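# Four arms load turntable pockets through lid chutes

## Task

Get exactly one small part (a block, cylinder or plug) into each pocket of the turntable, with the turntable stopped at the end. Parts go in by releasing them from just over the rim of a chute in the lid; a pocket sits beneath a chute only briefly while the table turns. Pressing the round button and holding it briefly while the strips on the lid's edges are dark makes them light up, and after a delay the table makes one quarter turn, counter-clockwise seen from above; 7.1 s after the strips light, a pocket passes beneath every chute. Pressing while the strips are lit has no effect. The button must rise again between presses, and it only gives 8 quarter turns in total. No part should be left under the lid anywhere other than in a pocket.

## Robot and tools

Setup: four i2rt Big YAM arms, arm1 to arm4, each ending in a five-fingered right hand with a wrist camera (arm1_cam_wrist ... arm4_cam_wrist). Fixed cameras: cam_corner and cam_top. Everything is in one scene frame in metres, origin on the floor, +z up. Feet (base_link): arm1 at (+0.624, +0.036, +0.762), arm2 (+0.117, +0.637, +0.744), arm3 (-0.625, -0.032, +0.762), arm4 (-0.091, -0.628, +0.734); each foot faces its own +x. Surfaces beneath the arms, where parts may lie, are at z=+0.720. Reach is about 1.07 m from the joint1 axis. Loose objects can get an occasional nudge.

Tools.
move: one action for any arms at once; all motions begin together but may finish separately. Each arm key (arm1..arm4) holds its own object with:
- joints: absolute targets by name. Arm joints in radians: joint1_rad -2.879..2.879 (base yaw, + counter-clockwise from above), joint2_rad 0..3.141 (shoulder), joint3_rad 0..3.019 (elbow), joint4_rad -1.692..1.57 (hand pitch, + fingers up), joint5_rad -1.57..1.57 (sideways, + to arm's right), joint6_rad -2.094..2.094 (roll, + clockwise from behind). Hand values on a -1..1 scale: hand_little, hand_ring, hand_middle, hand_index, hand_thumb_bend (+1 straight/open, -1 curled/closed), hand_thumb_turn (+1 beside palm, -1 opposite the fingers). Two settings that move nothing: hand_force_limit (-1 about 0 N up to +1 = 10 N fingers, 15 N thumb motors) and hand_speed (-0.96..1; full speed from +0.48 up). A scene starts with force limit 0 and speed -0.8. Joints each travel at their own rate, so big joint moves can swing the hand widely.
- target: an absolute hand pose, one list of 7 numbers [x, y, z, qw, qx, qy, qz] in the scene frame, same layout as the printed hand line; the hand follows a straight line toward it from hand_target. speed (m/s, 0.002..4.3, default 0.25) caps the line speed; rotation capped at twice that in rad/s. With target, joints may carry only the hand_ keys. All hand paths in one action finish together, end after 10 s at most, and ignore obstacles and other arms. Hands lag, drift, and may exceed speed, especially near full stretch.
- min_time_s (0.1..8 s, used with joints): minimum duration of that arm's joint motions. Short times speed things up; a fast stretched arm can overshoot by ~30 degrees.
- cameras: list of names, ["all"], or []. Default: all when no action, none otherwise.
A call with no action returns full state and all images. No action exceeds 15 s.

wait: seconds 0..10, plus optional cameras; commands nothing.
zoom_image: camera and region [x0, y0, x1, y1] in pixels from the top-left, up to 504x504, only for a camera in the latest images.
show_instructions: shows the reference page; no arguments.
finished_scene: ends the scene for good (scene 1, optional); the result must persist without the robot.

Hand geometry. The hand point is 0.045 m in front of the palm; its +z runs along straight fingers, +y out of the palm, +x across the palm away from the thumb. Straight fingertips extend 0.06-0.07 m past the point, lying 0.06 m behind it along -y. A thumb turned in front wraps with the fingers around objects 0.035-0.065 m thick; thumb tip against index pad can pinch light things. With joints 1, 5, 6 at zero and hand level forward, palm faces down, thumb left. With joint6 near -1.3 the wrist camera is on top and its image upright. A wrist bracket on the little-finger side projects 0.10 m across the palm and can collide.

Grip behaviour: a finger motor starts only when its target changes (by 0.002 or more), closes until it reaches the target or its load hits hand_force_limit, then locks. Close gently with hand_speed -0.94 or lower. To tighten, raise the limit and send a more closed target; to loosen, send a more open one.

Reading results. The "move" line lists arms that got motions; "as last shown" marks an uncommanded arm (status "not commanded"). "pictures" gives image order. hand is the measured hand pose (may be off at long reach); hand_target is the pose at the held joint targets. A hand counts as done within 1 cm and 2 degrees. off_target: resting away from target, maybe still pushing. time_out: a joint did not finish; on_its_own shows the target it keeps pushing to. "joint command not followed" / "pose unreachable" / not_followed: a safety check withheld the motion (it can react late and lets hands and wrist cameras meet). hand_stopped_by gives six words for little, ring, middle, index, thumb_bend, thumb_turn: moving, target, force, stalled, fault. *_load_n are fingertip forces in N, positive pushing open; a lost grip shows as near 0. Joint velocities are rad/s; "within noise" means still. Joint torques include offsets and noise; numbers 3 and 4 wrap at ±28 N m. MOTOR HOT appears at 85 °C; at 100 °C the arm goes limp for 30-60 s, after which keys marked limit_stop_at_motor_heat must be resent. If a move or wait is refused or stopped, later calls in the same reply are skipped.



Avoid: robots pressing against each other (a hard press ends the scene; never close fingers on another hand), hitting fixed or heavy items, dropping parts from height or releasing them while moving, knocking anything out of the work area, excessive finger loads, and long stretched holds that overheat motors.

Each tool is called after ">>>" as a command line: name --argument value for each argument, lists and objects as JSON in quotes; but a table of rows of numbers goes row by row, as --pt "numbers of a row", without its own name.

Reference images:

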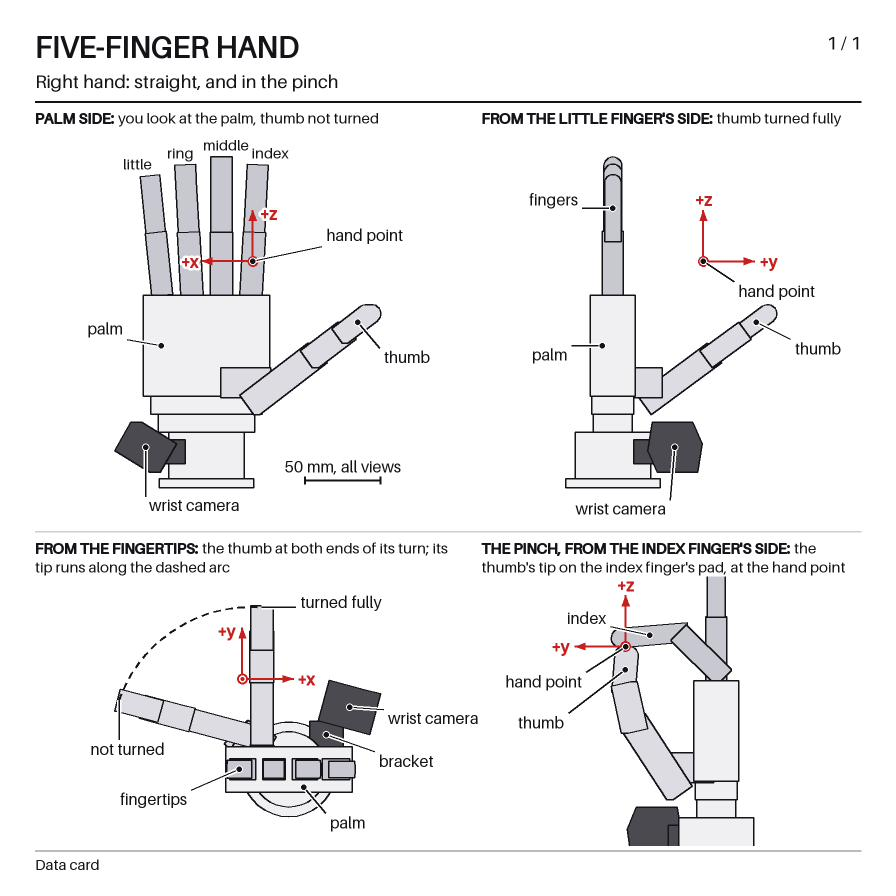

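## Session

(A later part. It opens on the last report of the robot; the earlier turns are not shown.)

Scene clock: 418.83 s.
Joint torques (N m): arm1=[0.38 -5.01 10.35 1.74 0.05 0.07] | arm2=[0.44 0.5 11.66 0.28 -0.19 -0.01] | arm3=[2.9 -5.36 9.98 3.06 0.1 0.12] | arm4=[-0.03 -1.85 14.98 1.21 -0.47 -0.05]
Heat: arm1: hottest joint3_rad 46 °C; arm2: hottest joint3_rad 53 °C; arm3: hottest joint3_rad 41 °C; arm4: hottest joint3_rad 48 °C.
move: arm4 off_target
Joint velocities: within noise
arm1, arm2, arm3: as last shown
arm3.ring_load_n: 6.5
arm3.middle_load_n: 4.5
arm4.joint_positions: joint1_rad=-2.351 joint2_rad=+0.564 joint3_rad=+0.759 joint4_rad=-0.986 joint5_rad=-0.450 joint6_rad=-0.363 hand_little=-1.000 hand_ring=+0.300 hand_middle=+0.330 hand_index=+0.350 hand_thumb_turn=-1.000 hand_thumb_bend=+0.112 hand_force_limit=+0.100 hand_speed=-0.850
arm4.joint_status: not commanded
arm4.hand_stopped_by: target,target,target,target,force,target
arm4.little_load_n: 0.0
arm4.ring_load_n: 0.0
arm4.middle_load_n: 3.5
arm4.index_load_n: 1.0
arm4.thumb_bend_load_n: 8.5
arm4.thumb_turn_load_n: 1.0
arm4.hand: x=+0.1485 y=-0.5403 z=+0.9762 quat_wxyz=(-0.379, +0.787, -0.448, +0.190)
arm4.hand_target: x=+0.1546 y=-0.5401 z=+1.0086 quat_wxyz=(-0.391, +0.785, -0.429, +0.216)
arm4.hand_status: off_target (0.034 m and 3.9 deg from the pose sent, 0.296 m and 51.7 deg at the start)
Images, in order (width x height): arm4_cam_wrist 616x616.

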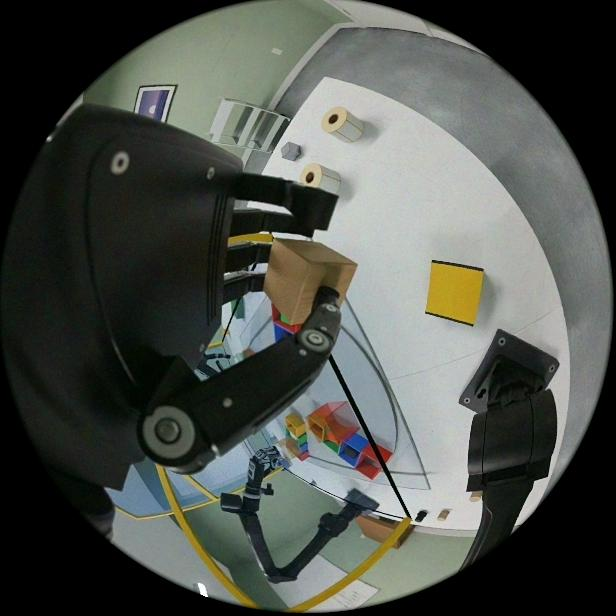

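>>> move --arm4 '{"joints":{"joint1_rad":-1.284},"min_time_s":3.5}' --arm2 '{"target":[0.145,0.420,0.966,-0.0302,0.1710,-0.9699,0.1710],"speed":0.08}'

>>> move --arm4 '{"target":[-0.0462,-0.3450,0.9500,0.446,-0.8946,-0.025,0.0125],"speed":0.1}'

>>> move --arm4 '{"target":[-0.0462,-0.3360,0.9270,0.446,-0.8946,-0.025,0.0125],"speed":0.06}' --cameras '["arm4_cam_wrist","cam_top","arm3_cam_wrist"]'

>>> zoom_image --camera "arm4_cam_wrist" --region '[250, 210, 430, 360]'

>>> zoom_image --camera "cam_top" --region '[435, 365, 495, 425]'

>>> zoom_image --camera "arm3_cam_wrist" --region '[250, 200, 430, 350]'

>>> zoom_image --camera "cam_top" --region '[350, 190, 450, 290]'

Scene clock: 423.30 s.
Joint torques (N m): arm1=[0.26 -4.95 10.35 1.8 0.07 0.07] | arm2=[0.44 0.15 7.86 1.17 -0.14 0] | arm3=[3.08 -5.54 9.96 3.06 0.1 0.11] | arm4=[0.15 -1.85 14.98 1.21 -0.39 -0.06]
Heat: arm1: hottest joint3_rad 46 °C; arm2: hottest joint3_rad 52 °C; arm3: hottest joint3_rad 41 °C; arm4: hottest joint3_rad 48 °C.
move: arm2 done; arm4 done
Joint velocities: within noise
arm1, arm3: as last shown
arm2.joint_positions: joint1_rad=-0.700 joint2_rad=+0.798 joint3_rad=+0.938 joint4_rad=-1.361 joint5_rad=-0.100 joint6_rad=-0.330 hand_little=+1.000 hand_ring=-1.000 hand_middle=+0.200 hand_index=+0.150 hand_thumb_turn=-1.000 hand_thumb_bend=+0.150 hand_force_limit=-0.400 hand_speed=+0.000
arm2.joint_status: not commanded
arm2.hand_stopped_by: target,target,target,target,target,target
arm2.little_load_n: 0.0
arm2.ring_load_n: 0.0
arm2.middle_load_n: 0.0
arm2.index_load_n: 0.0
arm2.thumb_bend_load_n: 0.0
arm2.thumb_turn_load_n: 0.0
arm2.hand: x=+0.1440 y=+0.4220 z=+0.9713 quat_wxyz=(-0.029, +0.173, -0.969, +0.176)
arm2.hand_target: x=+0.1449 y=+0.4202 z=+0.9660 quat_wxyz=(-0.030, +0.171, -0.970, +0.171)
arm2.hand_status: done (0.006 m and 0.6 deg from the pose sent, 0.012 m and 1.2 deg at the start)
arm3.ring_load_n: 7.0
arm3.middle_load_n: 4.0
arm3.thumb_turn_load_n: 3.5
arm4.joint_positions: joint1_rad=-1.289 joint2_rad=+0.564 joint3_rad=+0.759 joint4_rad=-0.986 joint5_rad=-0.451 joint6_rad=-0.363 hand_little=-1.000 hand_ring=+0.300 hand_middle=+0.330 hand_index=+0.350 hand_thumb_turn=-1.000 hand_thumb_bend=+0.112 hand_force_limit=+0.100 hand_speed=-0.850
arm4.joint_status: all done
arm4.hand_stopped_by: target,target,target,target,force,target
arm4.little_load_n: 0.0
arm4.ring_load_n: 0.0
arm4.middle_load_n: 3.5
arm4.index_load_n: 1.0
arm4.thumb_bend_load_n: 8.5
arm4.thumb_turn_load_n: 1.0
arm4.hand: x=-0.0505 y=-0.3764 z=+0.9763 quat_wxyz=(-0.423, +0.906, +0.013, -0.028)
arm4.hand_target: x=-0.0480 y=-0.3709 z=+1.0086 quat_wxyz=(-0.447, +0.894, +0.028, -0.013)
arm4.hand_status: not commanded
pictures: none

Scene clock: 424.60 s.
Joint torques (N m): arm1=[0.21 -5.01 10.29 1.8 0.04 0.07] | arm2=[0.67 0.03 7.84 1.11 -0.15 0] | arm3=[3.02 -5.36 10.03 3.07 0.09 0.11] | arm4=[0.44 -2.02 9.85 2.47 -0.26 0.21]
Heat: arm1: hottest joint3_rad 46 °C; arm2: hottest joint3_rad 52 °C; arm3: hottest joint3_rad 41 °C; arm4: hottest joint3_rad 48 °C.
move: arm4 done
Joint velocities: within noise
arm1, arm2, arm3: as last shown
arm2.index_load_n: 0.5
arm3.middle_load_n: 4.5
arm3.thumb_turn_load_n: 3.0
arm4.joint_positions: joint1_rad=-1.231 joint2_rad=+0.599 joint3_rad=+0.676 joint4_rad=-0.813 joint5_rad=-0.403 joint6_rad=-0.342 hand_little=-1.000 hand_ring=+0.300 hand_middle=+0.330 hand_index=+0.350 hand_thumb_turn=-1.000 hand_thumb_bend=+0.112 hand_force_limit=+0.100 hand_speed=-0.850
arm4.joint_status: not commanded
arm4.hand_stopped_by: target,target,target,target,force,target
arm4.little_load_n: 0.0
arm4.ring_load_n: 0.0
arm4.middle_load_n: 4.0
arm4.index_load_n: 1.0
arm4.thumb_bend_load_n: 8.5
arm4.thumb_turn_load_n: 1.0
arm4.hand: x=-0.0455 y=-0.3506 z=+0.9464 quat_wxyz=(-0.437, +0.899, +0.026, -0.013)
arm4.hand_target: x=-0.0462 y=-0.3453 z=+0.9499 quat_wxyz=(-0.446, +0.895, +0.025, -0.013)
arm4.hand_status: done (0.007 m and 1.2 deg from the pose sent, 0.041 m and 3.7 deg at the start)
pictures: none

Scene clock: 425.67 s.
Joint torques (N m): arm1=[0.44 -4.95 10.37 1.77 0.05 0.09] | arm2=[0.38 0.62 7.92 1.09 -0.12 0.02] | arm3=[3.08 -5.36 9.94 3.06 0.09 0.1] | arm4=[0.44 -2.02 9.68 2.48 -0.24 0.22]
Heat: arm1: hottest joint3_rad 46 °C; arm2: hottest joint3_rad 52 °C; arm3: hottest joint3_rad 41 °C; arm4: hottest joint3_rad 48 °C.
move: arm4 done
Joint velocities: within noise
arm1, arm2, arm3: as last shown
arm1.little_load_n: 0.5
arm2.index_load_n: 0.0
arm2.thumb_bend_load_n: 0.5
arm3.middle_load_n: 4.0
arm3.thumb_turn_load_n: 3.5
arm4.joint_positions: joint1_rad=-1.210 joint2_rad=+0.621 joint3_rad=+0.625 joint4_rad=-0.728 joint5_rad=-0.388 joint6_rad=-0.327 hand_little=-1.000 hand_ring=+0.300 hand_middle=+0.330 hand_index=+0.350 hand_thumb_turn=-1.000 hand_thumb_bend=+0.112 hand_force_limit=+0.100 hand_speed=-0.850
arm4.joint_status: not commanded
arm4.hand_stopped_by: target,target,target,target,force,target
arm4.little_load_n: 0.0
arm4.ring_load_n: 0.0
arm4.middle_load_n: 4.0
arm4.index_load_n: 1.0
arm4.thumb_bend_load_n: 8.5
arm4.thumb_turn_load_n: 1.0
arm4.hand: x=-0.0451 y=-0.3412 z=+0.9256 quat_wxyz=(-0.439, +0.898, +0.027, -0.011)
arm4.hand_target: x=-0.0462 y=-0.3362 z=+0.9272 quat_wxyz=(-0.446, +0.895, +0.025, -0.013)
arm4.hand_status: done (0.005 m and 0.9 deg from the pose sent, 0.024 m and 1.1 deg at the start)
pictures: arm3_cam_wrist, arm4_cam_wrist, cam_top
Images, in order (width x height): arm3_cam_wrist 616x616, arm4_cam_wrist 616x616, cam_top 896x504.

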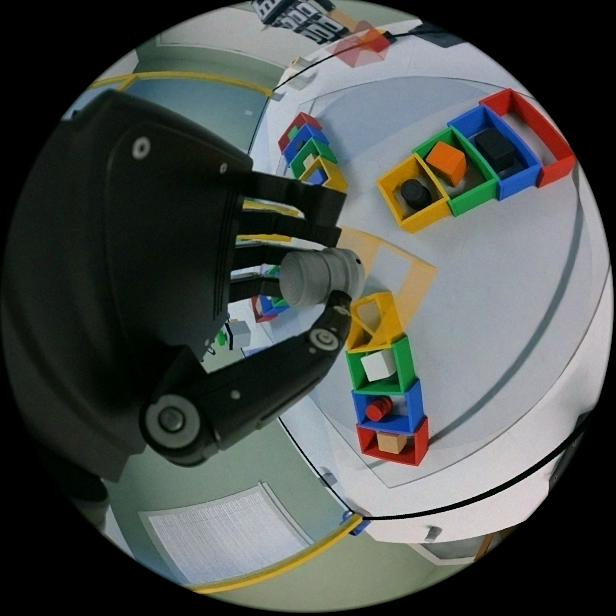

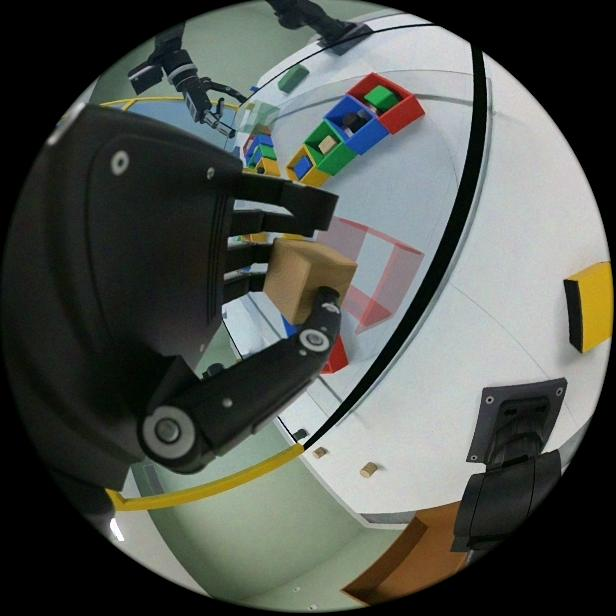

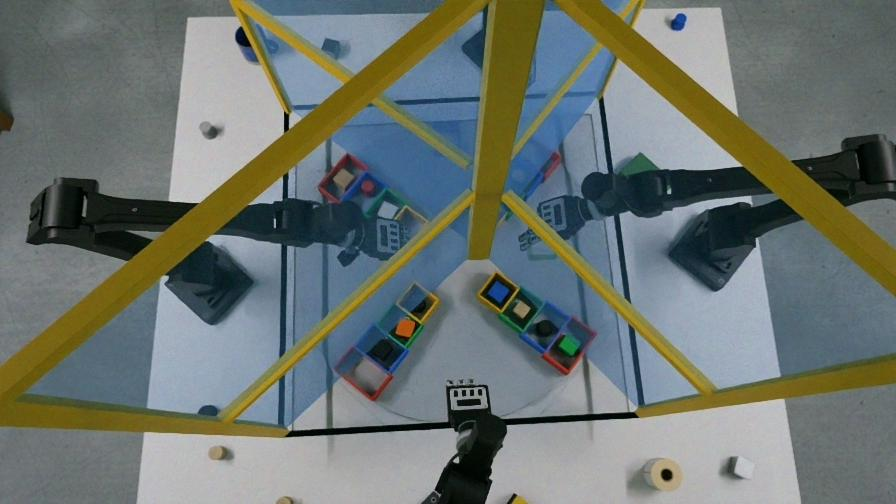

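Scaled by 2.800 from the camera's image (finer frame: 880x880).

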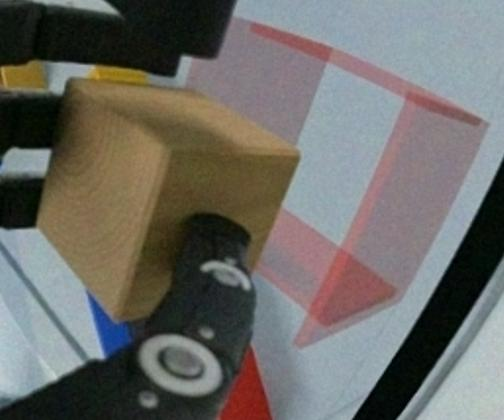

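Scaled by 8.400 from the camera's image (finer frame: 1280x720).

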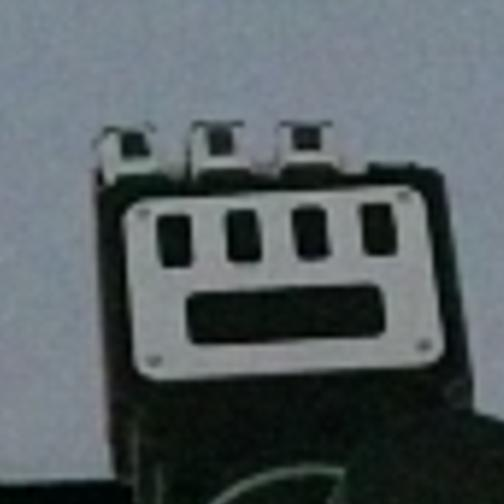

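Scaled by 2.800 from the camera's image (finer frame: 880x880).

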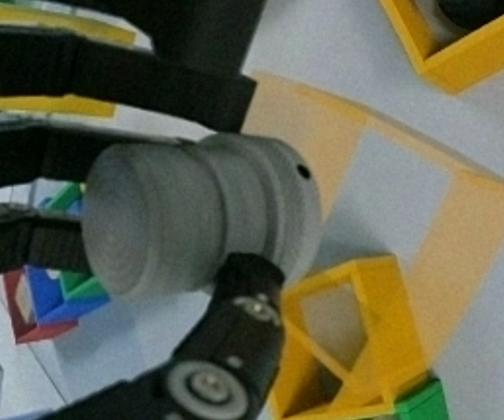

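Scaled by 5.040 from the camera's image (finer frame: 1280x720).

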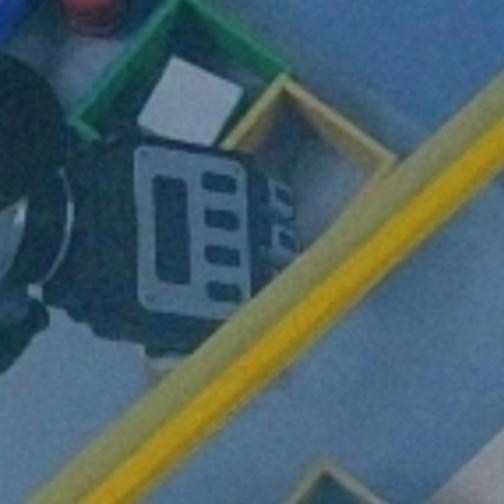

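>>> move --arm3 '{"target":[-0.1578,0.0385,0.9200,0.3239,-0.6497,0.6155,-0.3069],"speed":0.06}' --cameras '["cam_top","arm3_cam_wrist"]'

>>> zoom_image --camera "arm3_cam_wrist" --region '[270, 200, 450, 350]'

>>> zoom_image --camera "cam_top" --region '[370, 230, 430, 290]'

Scene clock: 428.33 s.
Joint torques (N m): arm1=[0.5 -5.01 10.36 1.81 0.05 0.09] | arm2=[0.32 0.38 7.9 1.11 -0.16 0] | arm3=[2.9 -6.18 9.87 3.06 0.11 0.11] | arm4=[0.44 -2.02 9.69 2.47 -0.25 0.2]
Heat: arm1: hottest joint3_rad 46 °C; arm2: hottest joint3_rad 51 °C; arm3: hottest joint3_rad 41 °C; arm4: hottest joint3_rad 48 °C.
move: arm3 done
Joint velocities: within noise
arm1, arm2, arm4: as last shown
arm1.little_load_n: 0.0
arm2.thumb_bend_load_n: 0.0
arm3.joint_positions: joint1_rad=-0.764 joint2_rad=+1.181 joint3_rad=+0.804 joint4_rad=-0.297 joint5_rad=+0.020 joint6_rad=+0.011 hand_little=-1.000 hand_ring=-0.007 hand_middle=+0.186 hand_index=+0.074 hand_thumb_turn=-1.000 hand_thumb_bend=+0.183 hand_force_limit=+0.100 hand_speed=-0.500
arm3.joint_status: not commanded
arm3.hand_stopped_by: target,force,force,force,force,target
arm3.little_load_n: 0.0
arm3.ring_load_n: 7.0
arm3.middle_load_n: 4.0
arm3.index_load_n: 5.0
arm3.thumb_bend_load_n: 9.5
arm3.thumb_turn_load_n: 3.5
arm3.hand: x=-0.1622 y=+0.0324 z=+0.9184 quat_wxyz=(-0.315, +0.654, -0.616, +0.305)
arm3.hand_target: x=-0.1580 y=+0.0385 z=+0.9200 quat_wxyz=(-0.324, +0.650, -0.616, +0.307)
arm3.hand_status: done (0.008 m and 1.1 deg from the pose sent, 0.018 m and 0.8 deg at the start)
arm4.joint_positions: joint1_rad=-1.210 joint2_rad=+0.621 joint3_rad=+0.625 joint4_rad=-0.728 joint5_rad=-0.388 joint6_rad=-0.326 hand_little=-1.000 hand_ring=+0.300 hand_middle=+0.330 hand_index=+0.350 hand_thumb_turn=-1.000 hand_thumb_bend=+0.112 hand_force_limit=+0.100 hand_speed=-0.850
arm4.hand: x=-0.0451 y=-0.3412 z=+0.9256 quat_wxyz=(-0.439, +0.898, +0.026, -0.012)
pictures: arm3_cam_wrist, cam_top
Images, in order (width x height): arm3_cam_wrist 616x616, cam_top 896x504.

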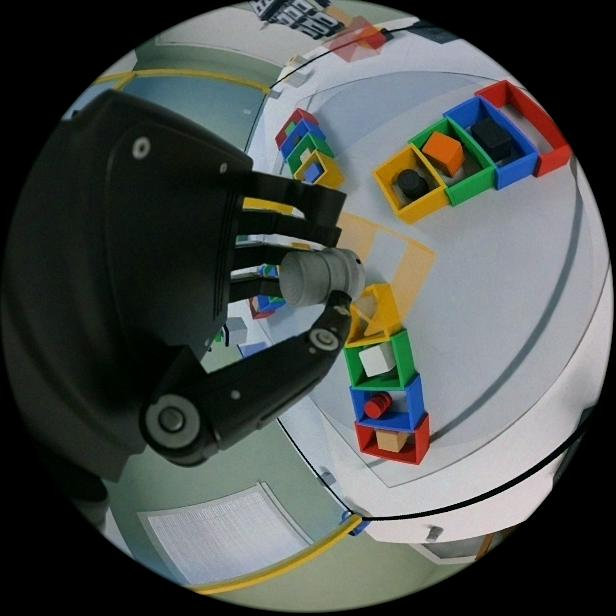

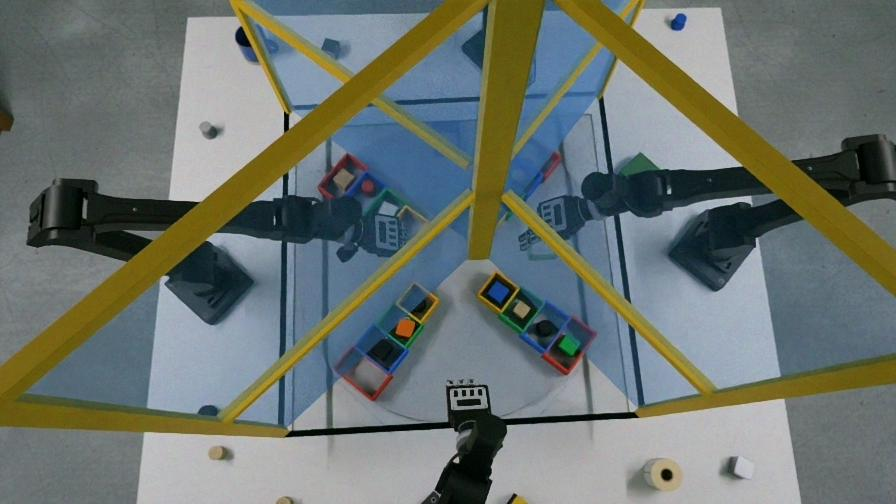

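Scaled by 2.800 from the camera's image (finer frame: 880x880).

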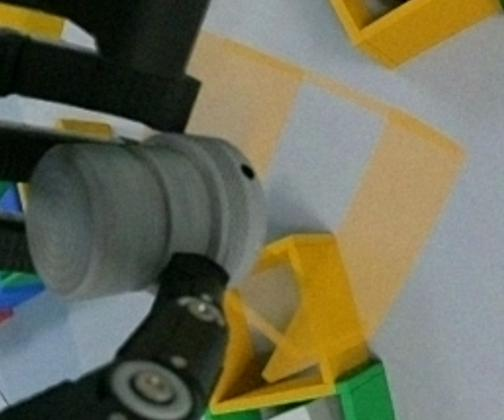

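Scaled by 8.400 from the camera's image (finer frame: 1280x720).

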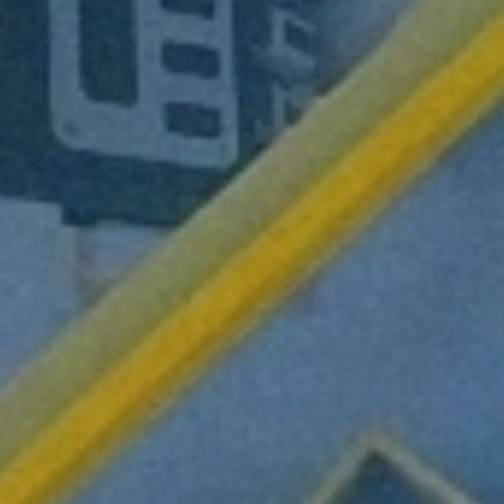

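>>> wait --seconds 0.1 --cameras '["cam_corner","arm3_cam_wrist"]'

>>> zoom_image --camera "cam_corner" --region '[440, 200, 520, 260]'

>>> zoom_image --camera "arm3_cam_wrist" --region '[270, 180, 450, 360]'

Scene clock: 430.53 s.
Joint torques (N m): arm1=[0.38 -5.07 10.36 1.73 0.04 0.07] | arm2=[0.5 0.32 7.9 1.06 -0.13 0] | arm3=[2.9 -5.83 9.85 3.02 0.12 0.11] | arm4=[0.5 -2.02 9.69 2.48 -0.24 0.2]
Heat: arm1: hottest joint3_rad 46 °C; arm2: hottest joint3_rad 51 °C; arm3: hottest joint3_rad 41 °C; arm4: hottest joint3_rad 48 °C.
Joint velocities: within noise
arm1.joint_positions: joint1_rad=-0.853 joint2_rad=+1.076 joint3_rad=+0.774 joint4_rad=-0.342 joint5_rad=-0.051 joint6_rad=-0.041 hand_little=-1.000 hand_ring=-1.000 hand_middle=+0.650 hand_index=+0.650 hand_thumb_turn=-1.000 hand_thumb_bend=+0.500 hand_force_limit=+0.100 hand_speed=+1.000
arm1.joint_status: not commanded
arm1.hand_stopped_by: target,target,target,target,target,target
arm1.little_load_n: 0.0
arm1.ring_load_n: 0.0
arm1.middle_load_n: 0.0
arm1.index_load_n: 0.0
arm1.thumb_bend_load_n: 0.0
arm1.thumb_turn_load_n: 0.0
arm1.hand: x=+0.1795 y=+0.0053 z=+0.9318 quat_wxyz=(+0.308, -0.617, -0.650, +0.320)
arm1.hand_target: x=+0.1785 y=+0.0004 z=+0.9301 quat_wxyz=(+0.307, -0.615, -0.650, +0.324)
arm1.hand_status: not commanded
arm2.joint_positions: joint1_rad=-0.700 joint2_rad=+0.798 joint3_rad=+0.938 joint4_rad=-1.361 joint5_rad=-0.100 joint6_rad=-0.330 hand_little=+1.000 hand_ring=-1.000 hand_middle=+0.200 hand_index=+0.150 hand_thumb_turn=-1.000 hand_thumb_bend=+0.150 hand_force_limit=-0.400 hand_speed=+0.000
arm2.joint_status: not commanded
arm2.hand_stopped_by: target,target,target,target,target,target
arm2.little_load_n: 0.0
arm2.ring_load_n: 0.0
arm2.middle_load_n: 0.0
arm2.index_load_n: 0.0
arm2.thumb_bend_load_n: 0.0
arm2.thumb_turn_load_n: 0.0
arm2.hand: x=+0.1440 y=+0.4220 z=+0.9713 quat_wxyz=(-0.029, +0.173, -0.969, +0.176)
arm2.hand_target: x=+0.1449 y=+0.4202 z=+0.9660 quat_wxyz=(-0.030, +0.171, -0.970, +0.171)
arm2.hand_status: not commanded
arm3.joint_positions: joint1_rad=-0.764 joint2_rad=+1.181 joint3_rad=+0.804 joint4_rad=-0.297 joint5_rad=+0.020 joint6_rad=+0.012 hand_little=-1.000 hand_ring=-0.007 hand_middle=+0.186 hand_index=+0.074 hand_thumb_turn=-1.000 hand_thumb_bend=+0.183 hand_force_limit=+0.100 hand_speed=-0.500
arm3.joint_status: not commanded
arm3.hand_stopped_by: target,force,force,force,force,target
arm3.little_load_n: 0.0
arm3.ring_load_n: 7.0
arm3.middle_load_n: 4.5
arm3.index_load_n: 5.0
arm3.thumb_bend_load_n: 9.5
arm3.thumb_turn_load_n: 3.5
arm3.hand: x=-0.1622 y=+0.0325 z=+0.9184 quat_wxyz=(-0.315, +0.654, -0.616, +0.305)
arm3.hand_target: x=-0.1580 y=+0.0385 z=+0.9200 quat_wxyz=(-0.324, +0.650, -0.616, +0.307)
arm3.hand_status: done (0.008 m and 1.1 deg from the pose sent, 0.018 m and 0.8 deg at the start)
arm4.joint_positions: joint1_rad=-1.210 joint2_rad=+0.621 joint3_rad=+0.625 joint4_rad=-0.728 joint5_rad=-0.388 joint6_rad=-0.326 hand_little=-1.000 hand_ring=+0.300 hand_middle=+0.330 hand_index=+0.350 hand_thumb_turn=-1.000 hand_thumb_bend=+0.112 hand_force_limit=+0.100 hand_speed=-0.850
arm4.joint_status: not commanded
arm4.hand_stopped_by: target,target,target,target,force,target
arm4.little_load_n: 0.0
arm4.ring_load_n: 0.0
arm4.middle_load_n: 4.0
arm4.index_load_n: 1.0
arm4.thumb_bend_load_n: 8.5
arm4.thumb_turn_load_n: 1.0
arm4.hand: x=-0.0451 y=-0.3412 z=+0.9256 quat_wxyz=(-0.439, +0.898, +0.026, -0.012)
arm4.hand_target: x=-0.0462 y=-0.3362 z=+0.9272 quat_wxyz=(-0.446, +0.895, +0.025, -0.013)
arm4.hand_status: not commanded
wait: 0.10 s; at rest from the start
pictures: arm3_cam_wrist, cam_corner
Images, in order (width x height): arm3_cam_wrist 616x616, cam_corner 896x504.

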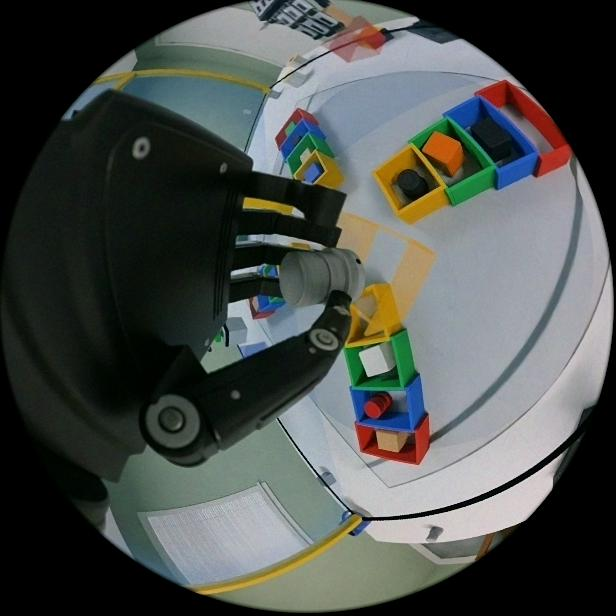

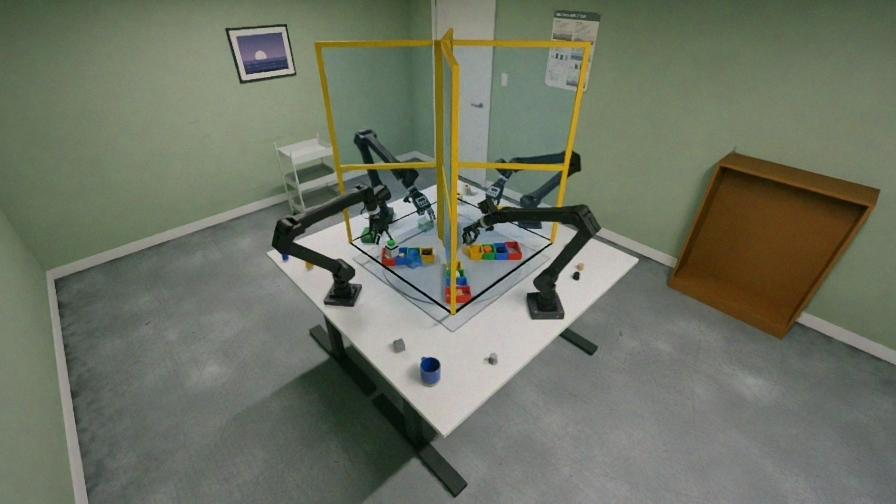

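Scaled by 6.300 from the camera's image (finer frame: 1280x720).

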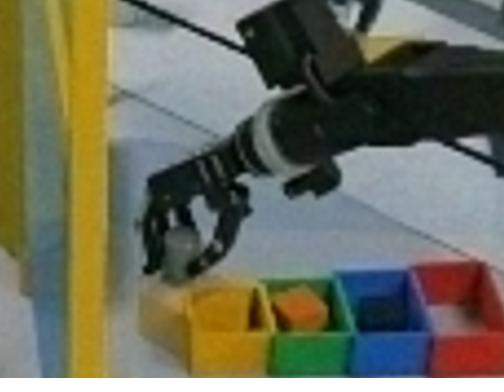

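Scaled by 2.800 from the camera's image (finer frame: 880x880).

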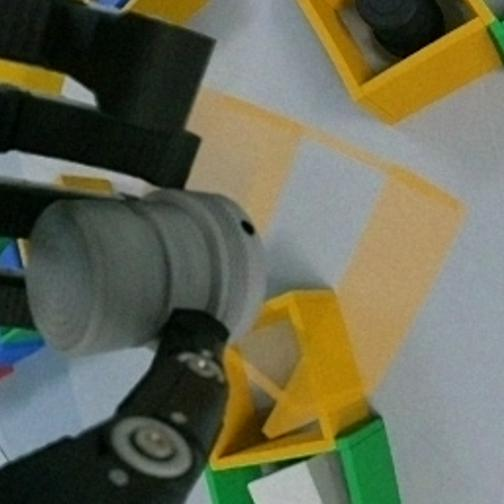

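>>> zoom_image --camera "cam_corner" --region '[455, 225, 490, 260]'

Scaled by 14.400 from the camera's image (finer frame: 1280x720).

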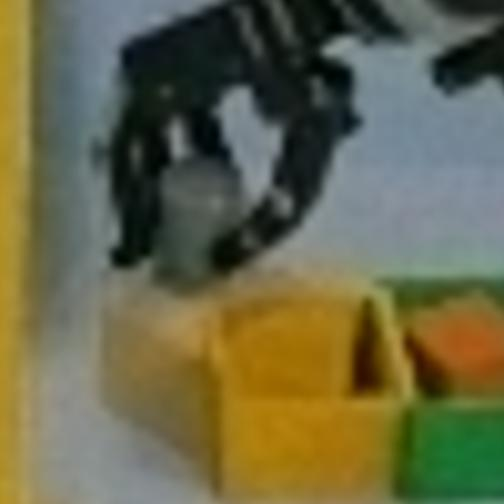

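>>> move --arm3 '{"target":[-0.1610,0.0305,0.9190,0.3239,-0.6497,0.6155,-0.3069],"speed":0.06}' --cameras '["cam_corner","arm3_cam_wrist"]'

>>> zoom_image --camera "cam_corner" --region '[455, 225, 490, 260]'

>>> zoom_image --camera "arm3_cam_wrist" --region '[270, 200, 450, 350]'

Scene clock: 433.60 s.
Joint torques (N m): arm1=[0.32 -5.07 10.36 1.76 0.05 0.09] | arm2=[0.5 0.26 7.87 1.11 -0.12 0.01] | arm3=[1.38 -6.53 9.4 2.99 -0.09 -0.01] | arm4=[0.44 -2.02 9.69 2.48 -0.25 0.2]
Heat: arm1: hottest joint3_rad 46 °C; arm2: hottest joint3_rad 51 °C; arm3: hottest joint3_rad 41 °C; arm4: hottest joint3_rad 48 °C.
move: arm3 done
Joint velocities: within noise
arm1, arm2, arm4: as last shown
arm3.joint_positions: joint1_rad=-0.765 joint2_rad=+1.181 joint3_rad=+0.798 joint4_rad=-0.294 joint5_rad=+0.008 joint6_rad=+0.012 hand_little=-1.000 hand_ring=-0.007 hand_middle=+0.186 hand_index=+0.074 hand_thumb_turn=-1.000 hand_thumb_bend=+0.183 hand_force_limit=+0.100 hand_speed=-0.500
arm3.joint_status: not commanded
arm3.hand_stopped_by: target,force,force,force,force,target
arm3.little_load_n: 0.0
arm3.ring_load_n: 6.5
arm3.middle_load_n: 4.0
arm3.index_load_n: 4.5
arm3.thumb_bend_load_n: 10.0
arm3.thumb_turn_load_n: 3.0
arm3.hand: x=-0.1640 y=+0.0339 z=+0.9159 quat_wxyz=(-0.317, +0.656, -0.615, +0.301)
arm3.hand_target: x=-0.1611 y=+0.0306 z=+0.9190 quat_wxyz=(-0.324, +0.650, -0.615, +0.307)
arm3.hand_status: done (0.005 m and 1.2 deg from the pose sent, 0.002 m and 1.1 deg at the start)
arm4.middle_load_n: 3.5
pictures: arm3_cam_wrist, cam_corner
Images, in order (width x height): arm3_cam_wrist 616x616, cam_corner 896x504.

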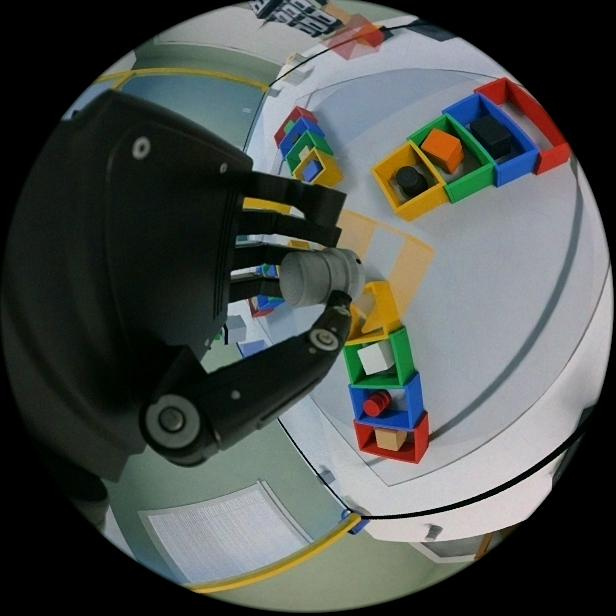

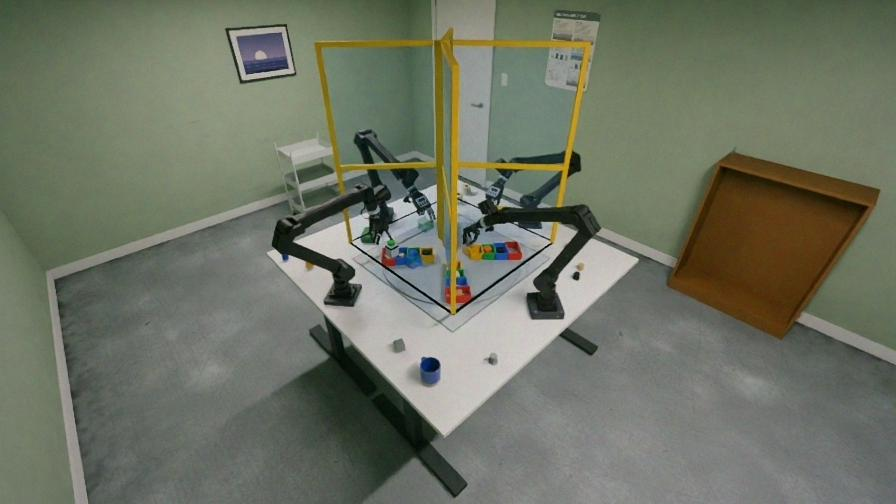

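Scaled by 14.400 from the camera's image (finer frame: 1280x720).

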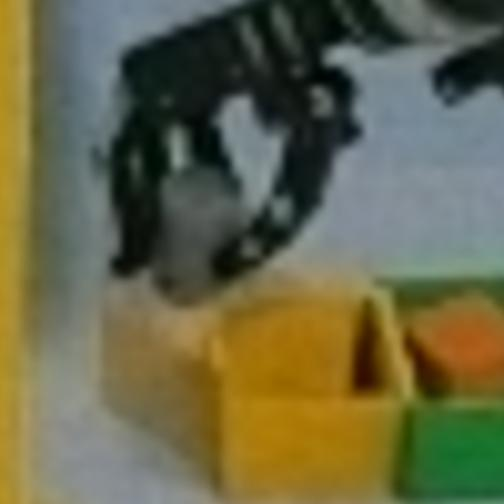

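Scaled by 2.800 from the camera's image (finer frame: 880x880).

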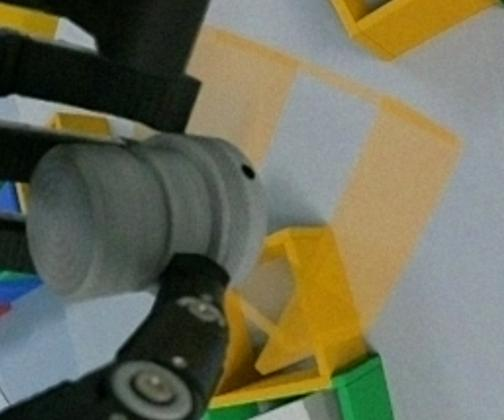

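>>> move --arm3 '{"target":[-0.1600,0.0200,0.9330,0.3239,-0.6497,0.6155,-0.3069],"speed":0.08}'

>>> move --arm3 '{"target":[-0.1610,0.0235,0.9190,0.3239,-0.6497,0.6155,-0.3069],"speed":0.06}' --cameras '["cam_corner","arm3_cam_wrist"]'

>>> zoom_image --camera "cam_corner" --region '[455, 225, 490, 260]'

>>> zoom_image --camera "arm3_cam_wrist" --region '[270, 200, 450, 350]'

Scene clock: 436.00 s.
Joint torques (N m): arm1=[0.32 -5.01 10.35 1.77 0.06 0.09] | arm2=[0.73 0.38 7.9 1.05 -0.14 0.02] | arm3=[1.32 -7.18 11.85 1.91 -0.08 -0.17] | arm4=[0.44 -1.96 9.69 2.48 -0.24 0.2]
Heat: arm1: hottest joint3_rad 46 °C; arm2: hottest joint3_rad 50 °C; arm3: hottest joint3_rad 41 °C; arm4: hottest joint3_rad 48 °C.
move: arm3 off_target
Joint velocities: within noise
arm1, arm2, arm4: as last shown
arm3.joint_positions: joint1_rad=-0.794 joint2_rad=+1.176 joint3_rad=+0.798 joint4_rad=-0.309 joint5_rad=-0.016 joint6_rad=+0.007 hand_little=-1.000 hand_ring=-0.007 hand_middle=+0.186 hand_index=+0.074 hand_thumb_turn=-1.000 hand_thumb_bend=+0.183 hand_force_limit=+0.100 hand_speed=-0.500
arm3.joint_status: not commanded
arm3.hand_stopped_by: target,force,force,force,force,target
arm3.little_load_n: 0.0
arm3.ring_load_n: 7.0
arm3.middle_load_n: 4.0
arm3.index_load_n: 5.0
arm3.thumb_bend_load_n: 9.5
arm3.thumb_turn_load_n: 3.5
arm3.hand: x=-0.1665 y=+0.0248 z=+0.9159 quat_wxyz=(-0.317, +0.653, -0.621, +0.295)
arm3.hand_target: x=-0.1603 y=+0.0200 z=+0.9328 quat_wxyz=(-0.324, +0.650, -0.616, +0.307)
arm3.hand_status: off_target (0.019 m and 1.8 deg from the pose sent, 0.022 m and 1.2 deg at the start)
arm4.little_load_n: 0.5
pictures: none

Scene clock: 436.97 s.
Joint torques (N m): arm1=[0.56 -5.19 10.35 1.74 0.04 0.07] | arm2=[0.56 0.21 7.86 1.11 -0.14 0] | arm3=[2.14 -6.3 9.81 2.99 0.1 -0.1] | arm4=[0.44 -2.02 9.69 2.47 -0.25 0.2]
Heat: arm1: hottest joint3_rad 46 °C; arm2: hottest joint3_rad 50 °C; arm3: hottest joint3_rad 41 °C; arm4: hottest joint3_rad 48 °C.
move: arm3 done
Joint velocities: within noise
arm1, arm2, arm4: as last shown
arm3.joint_positions: joint1_rad=-0.794 joint2_rad=+1.176 joint3_rad=+0.793 joint4_rad=-0.296 joint5_rad=-0.012 joint6_rad=+0.007 hand_little=-1.000 hand_ring=-0.007 hand_middle=+0.186 hand_index=+0.074 hand_thumb_turn=-1.000 hand_thumb_bend=+0.183 hand_force_limit=+0.100 hand_speed=-0.500
arm3.joint_status: not commanded
arm3.hand_stopped_by: target,force,force,force,force,target
arm3.little_load_n: 0.0
arm3.ring_load_n: 7.0
arm3.middle_load_n: 4.5
arm3.index_load_n: 4.5
arm3.thumb_bend_load_n: 9.5
arm3.thumb_turn_load_n: 3.5
arm3.hand: x=-0.1654 y=+0.0242 z=+0.9153 quat_wxyz=(-0.318, +0.652, -0.620, +0.298)
arm3.hand_target: x=-0.1611 y=+0.0235 z=+0.9191 quat_wxyz=(-0.324, +0.650, -0.616, +0.307)
arm3.hand_status: done (0.006 m and 1.3 deg from the pose sent, 0.006 m and 1.8 deg at the start)
arm4.little_load_n: 0.0
pictures: arm3_cam_wrist, cam_corner
Images, in order (width x height): arm3_cam_wrist 616x616, cam_corner 896x504.

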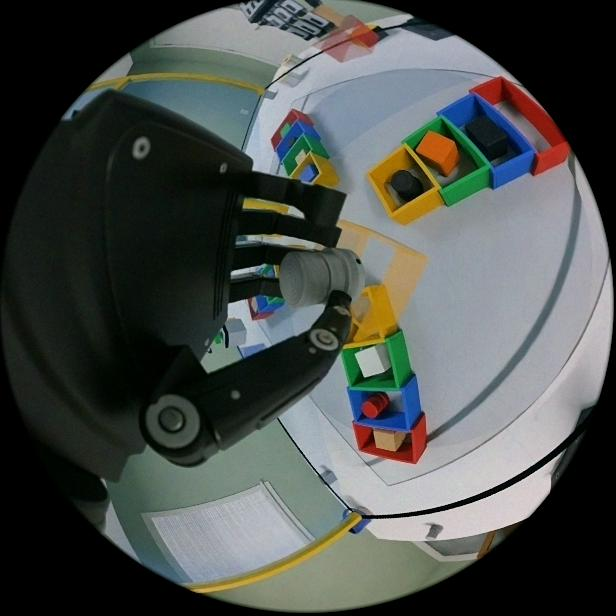

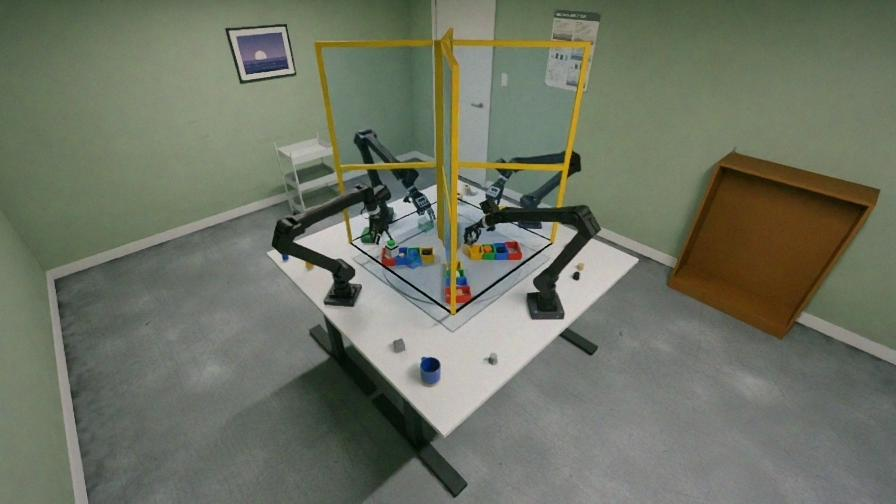

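Scaled by 14.400 from the camera's image (finer frame: 1280x720).

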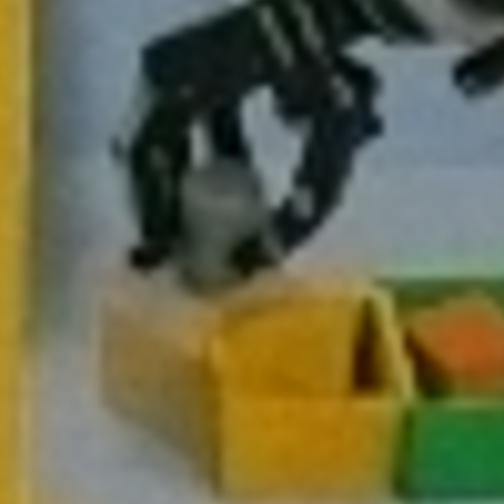

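Scaled by 2.800 from the camera's image (finer frame: 880x880).

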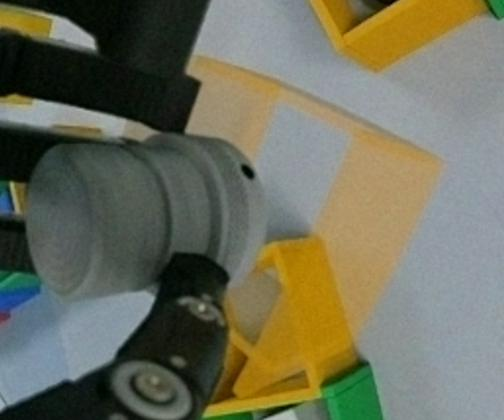

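>>> move --arm2 '{"target":[0.144,0.422,0.943,-0.0302,0.1710,-0.9699,0.1710],"speed":0.08}'

>>> move --arm2 '{"target":[0.144,0.423,0.928,-0.0302,0.1710,-0.9699,0.1710],"speed":0.1}' --cameras '["cam_corner"]'

Scene clock: 438.37 s.
Joint torques (N m): arm1=[0.26 -4.95 10.39 1.78 0.05 0.07] | arm2=[-0.09 0.5 6.41 1.36 -0.23 -0.07] | arm3=[1.96 -6.42 9.85 3.03 0.1 -0.09] | arm4=[0.44 -2.02 9.69 2.48 -0.24 0.2]
Heat: arm1: hottest joint3_rad 46 °C; arm2: hottest joint3_rad 50 °C; arm3: hottest joint3_rad 41 °C; arm4: hottest joint3_rad 47 °C.
move: arm2 off_target
Joint velocities: within noise
arm1, arm3, arm4: as last shown
arm1.middle_load_n: -0.5
arm2.joint_positions: joint1_rad=-0.700 joint2_rad=+0.784 joint3_rad=+0.892 joint4_rad=-1.315 joint5_rad=-0.100 joint6_rad=-0.330 hand_little=+1.000 hand_ring=-1.000 hand_middle=+0.200 hand_index=+0.150 hand_thumb_turn=-1.000 hand_thumb_bend=+0.150 hand_force_limit=-0.400 hand_speed=+0.000
arm2.joint_status: not commanded
arm2.hand_stopped_by: target,target,target,target,target,target
arm2.little_load_n: -1.0
arm2.ring_load_n: 0.0
arm2.middle_load_n: 0.0
arm2.index_load_n: 0.0
arm2.thumb_bend_load_n: 0.0
arm2.thumb_turn_load_n: 0.0
arm2.hand: x=+0.1442 y=+0.4211 z=+0.9568 quat_wxyz=(-0.028, +0.173, -0.967, +0.183)
arm2.hand_target: x=+0.1439 y=+0.4225 z=+0.9434 quat_wxyz=(-0.030, +0.171, -0.970, +0.171)
arm2.hand_status: off_target (0.014 m and 1.4 deg from the pose sent, 0.028 m and 0.6 deg at the start)
arm3.middle_load_n: 4.0
arm3.index_load_n: 5.0
arm3.thumb_bend_load_n: 10.0
arm3.thumb_turn_load_n: 3.0
arm4.middle_load_n: 4.0
arm4.thumb_turn_load_n: 1.5
pictures: none

Scene clock: 439.33 s.
Joint torques (N m): arm1=[0.26 -4.89 10.36 1.81 0.04 0.08] | arm2=[0.15 1.79 5.41 1.51 -0.22 -0.06] | arm3=[1.85 -6.12 9.84 3.03 0.09 -0.08] | arm4=[0.44 -2.02 9.69 2.48 -0.24 0.2]
Heat: arm1: hottest joint3_rad 46 °C; arm2: hottest joint3_rad 50 °C; arm3: hottest joint3_rad 41 °C; arm4: hottest joint3_rad 47 °C.
move: arm2 off_target
Joint velocities: within noise
arm1, arm3, arm4: as last shown
arm1.middle_load_n: 0.0
arm2.joint_positions: joint1_rad=-0.700 joint2_rad=+0.764 joint3_rad=+0.864 joint4_rad=-1.284 joint5_rad=-0.100 joint6_rad=-0.330 hand_little=+1.000 hand_ring=-1.000 hand_middle=+0.200 hand_index=+0.150 hand_thumb_turn=-1.000 hand_thumb_bend=+0.150 hand_force_limit=-0.400 hand_speed=+0.000
arm2.joint_status: not commanded
arm2.hand_stopped_by: target,target,target,target,target,target
arm2.little_load_n: -1.5
arm2.ring_load_n: 0.0
arm2.middle_load_n: 0.0
arm2.index_load_n: 0.0
arm2.thumb_bend_load_n: 0.0
arm2.thumb_turn_load_n: 0.0
arm2.hand: x=+0.1443 y=+0.4210 z=+0.9498 quat_wxyz=(-0.026, +0.173, -0.965, +0.193)
arm2.hand_target: x=+0.1439 y=+0.4243 z=+0.9289 quat_wxyz=(-0.030, +0.171, -0.970, +0.171)
arm2.hand_status: off_target (0.022 m and 2.7 deg from the pose sent, 0.029 m and 1.5 deg at the start)
arm3.index_load_n: 4.5
arm3.thumb_bend_load_n: 9.5
arm4.thumb_turn_load_n: 1.0
Images, in order (width x height): cam_corner 896x504.

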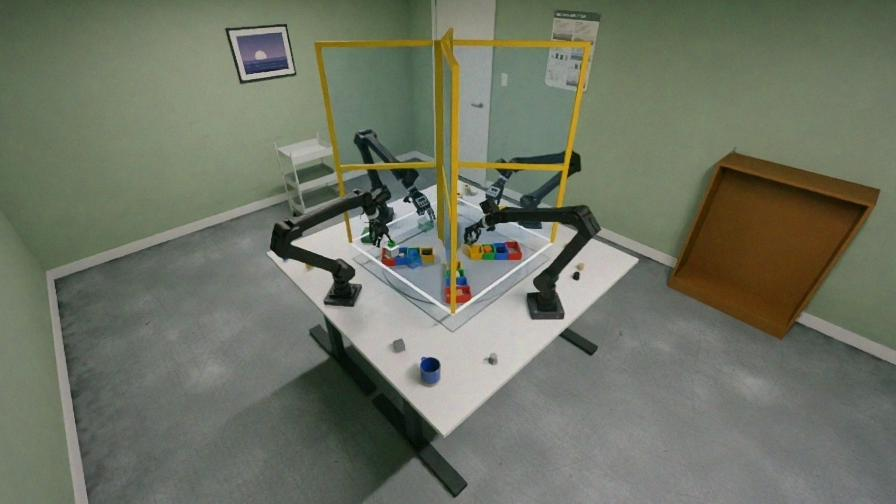

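>>> move --arm2 '{"target":[0.144,0.423,0.985,-0.0302,0.1710,-0.9699,0.1710],"speed":0.2}'

>>> wait --seconds 3.8 --cameras '["cam_top"]'

Scene clock: 440.53 s.
Joint torques (N m): arm1=[0.56 -5.3 10.36 1.77 0.05 0.08] | arm2=[0.26 0.09 11.64 0.29 -0.19 -0.04] | arm3=[2.02 -6.18 9.87 3 0.09 -0.09] | arm4=[0.5 -2.02 9.69 2.48 -0.24 0.2]
Heat: arm1: hottest joint3_rad 46 °C; arm2: hottest joint3_rad 50 °C; arm3: hottest joint3_rad 41 °C; arm4: hottest joint3_rad 47 °C.
move: arm2 off_target
Joint velocities: within noise
arm1, arm3, arm4: as last shown
arm2.joint_positions: joint1_rad=-0.700 joint2_rad=+0.800 joint3_rad=+0.937 joint4_rad=-1.393 joint5_rad=-0.100 joint6_rad=-0.330 hand_little=+1.000 hand_ring=-1.000 hand_middle=+0.200 hand_index=+0.150 hand_thumb_turn=-1.000 hand_thumb_bend=+0.150 hand_force_limit=-0.400 hand_speed=+0.000
arm2.joint_status: not commanded
arm2.hand_stopped_by: target,target,target,target,target,target
arm2.little_load_n: 0.0
arm2.ring_load_n: 0.0
arm2.middle_load_n: 0.0
arm2.index_load_n: 0.0
arm2.thumb_bend_load_n: 0.0
arm2.thumb_turn_load_n: 0.0
arm2.hand: x=+0.1439 y=+0.4307 z=+0.9702 quat_wxyz=(-0.032, +0.173, -0.971, +0.159)
arm2.hand_target: x=+0.1440 y=+0.4233 z=+0.9847 quat_wxyz=(-0.030, +0.171, -0.970, +0.171)
arm2.hand_status: off_target (0.017 m and 1.4 deg from the pose sent, 0.035 m and 2.7 deg at the start)
arm3.middle_load_n: 4.5
arm3.thumb_bend_load_n: 10.0
arm3.thumb_turn_load_n: 3.5
arm4.middle_load_n: 3.5
pictures: none

Scene clock: 444.33 s.
Joint torques (N m): arm1=[0.15 -5.3 10.39 1.76 0.04 0.1] | arm2=[0.32 0.21 11.64 0.31 -0.18 -0.03] | arm3=[1.9 -6.01 9.87 3.14 0.1 -0.09] | arm4=[0.44 -2.02 9.69 2.48 -0.24 0.2]
Heat: arm1: hottest joint3_rad 46 °C; arm2: hottest joint3_rad 51 °C; arm3: hottest joint3_rad 41 °C; arm4: hottest joint3_rad 47 °C.
Joint velocities: within noise
arm1.joint_positions: joint1_rad=-0.853 joint2_rad=+1.076 joint3_rad=+0.774 joint4_rad=-0.342 joint5_rad=-0.051 joint6_rad=-0.041 hand_little=-1.000 hand_ring=-1.000 hand_middle=+0.650 hand_index=+0.650 hand_thumb_turn=-1.000 hand_thumb_bend=+0.500 hand_force_limit=+0.100 hand_speed=+1.000
arm1.joint_status: not commanded
arm1.hand_stopped_by: target,target,target,target,target,target
arm1.little_load_n: 0.0
arm1.ring_load_n: 0.0
arm1.middle_load_n: 0.0
arm1.index_load_n: 0.0
arm1.thumb_bend_load_n: 0.0
arm1.thumb_turn_load_n: 0.0
arm1.hand: x=+0.1795 y=+0.0053 z=+0.9318 quat_wxyz=(+0.308, -0.617, -0.650, +0.320)
arm1.hand_target: x=+0.1785 y=+0.0004 z=+0.9301 quat_wxyz=(+0.307, -0.615, -0.650, +0.324)
arm1.hand_status: not commanded
arm2.joint_positions: joint1_rad=-0.700 joint2_rad=+0.800 joint3_rad=+0.937 joint4_rad=-1.393 joint5_rad=-0.100 joint6_rad=-0.330 hand_little=+1.000 hand_ring=-1.000 hand_middle=+0.200 hand_index=+0.150 hand_thumb_turn=-1.000 hand_thumb_bend=+0.150 hand_force_limit=-0.400 hand_speed=+0.000
arm2.joint_status: not commanded
arm2.hand_stopped_by: target,target,target,target,target,target
arm2.little_load_n: 0.0
arm2.ring_load_n: 0.0
arm2.middle_load_n: 0.0
arm2.index_load_n: 0.0
arm2.thumb_bend_load_n: 0.0
arm2.thumb_turn_load_n: 0.0
arm2.hand: x=+0.1439 y=+0.4307 z=+0.9702 quat_wxyz=(-0.032, +0.173, -0.971, +0.159)
arm2.hand_target: x=+0.1440 y=+0.4233 z=+0.9847 quat_wxyz=(-0.030, +0.171, -0.970, +0.171)
arm2.hand_status: off_target (0.017 m and 1.4 deg from the pose sent, 0.035 m and 2.7 deg at the start)
arm3.joint_positions: joint1_rad=-0.794 joint2_rad=+1.176 joint3_rad=+0.793 joint4_rad=-0.296 joint5_rad=-0.012 joint6_rad=+0.007 hand_little=-1.000 hand_ring=-0.007 hand_middle=+0.186 hand_index=+0.074 hand_thumb_turn=-1.000 hand_thumb_bend=+0.183 hand_force_limit=+0.100 hand_speed=-0.500
arm3.joint_status: not commanded
arm3.hand_stopped_by: target,force,force,force,force,target
arm3.little_load_n: 0.0
arm3.ring_load_n: 7.0
arm3.middle_load_n: 4.5
arm3.index_load_n: 5.0
arm3.thumb_bend_load_n: 10.0
arm3.thumb_turn_load_n: 3.5
arm3.hand: x=-0.1654 y=+0.0242 z=+0.9153 quat_wxyz=(-0.318, +0.652, -0.620, +0.298)
arm3.hand_target: x=-0.1611 y=+0.0235 z=+0.9191 quat_wxyz=(-0.324, +0.650, -0.616, +0.307)
arm3.hand_status: not commanded
arm4.joint_positions: joint1_rad=-1.210 joint2_rad=+0.621 joint3_rad=+0.625 joint4_rad=-0.728 joint5_rad=-0.388 joint6_rad=-0.326 hand_little=-1.000 hand_ring=+0.300 hand_middle=+0.330 hand_index=+0.350 hand_thumb_turn=-1.000 hand_thumb_bend=+0.112 hand_force_limit=+0.100 hand_speed=-0.850
arm4.joint_status: not commanded
arm4.hand_stopped_by: target,target,target,target,force,target
arm4.little_load_n: 0.0
arm4.ring_load_n: -0.5
arm4.middle_load_n: 4.0
arm4.index_load_n: 1.0
arm4.thumb_bend_load_n: 8.5
arm4.thumb_turn_load_n: 1.0
arm4.hand: x=-0.0451 y=-0.3412 z=+0.9256 quat_wxyz=(-0.439, +0.898, +0.026, -0.012)
arm4.hand_target: x=-0.0462 y=-0.3362 z=+0.9272 quat_wxyz=(-0.446, +0.895, +0.025, -0.013)
arm4.hand_status: not commanded
wait: 3.80 s; at rest by 0.27 s
Images, in order (width x height): cam_top 896x504.

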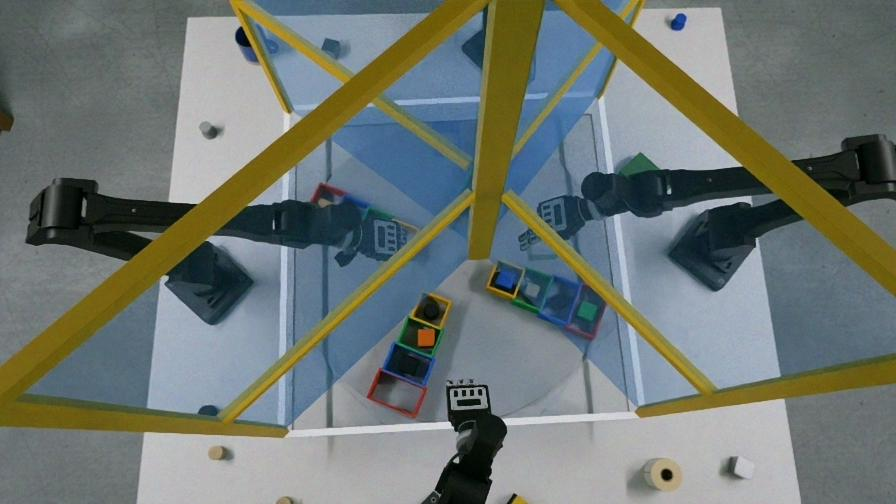

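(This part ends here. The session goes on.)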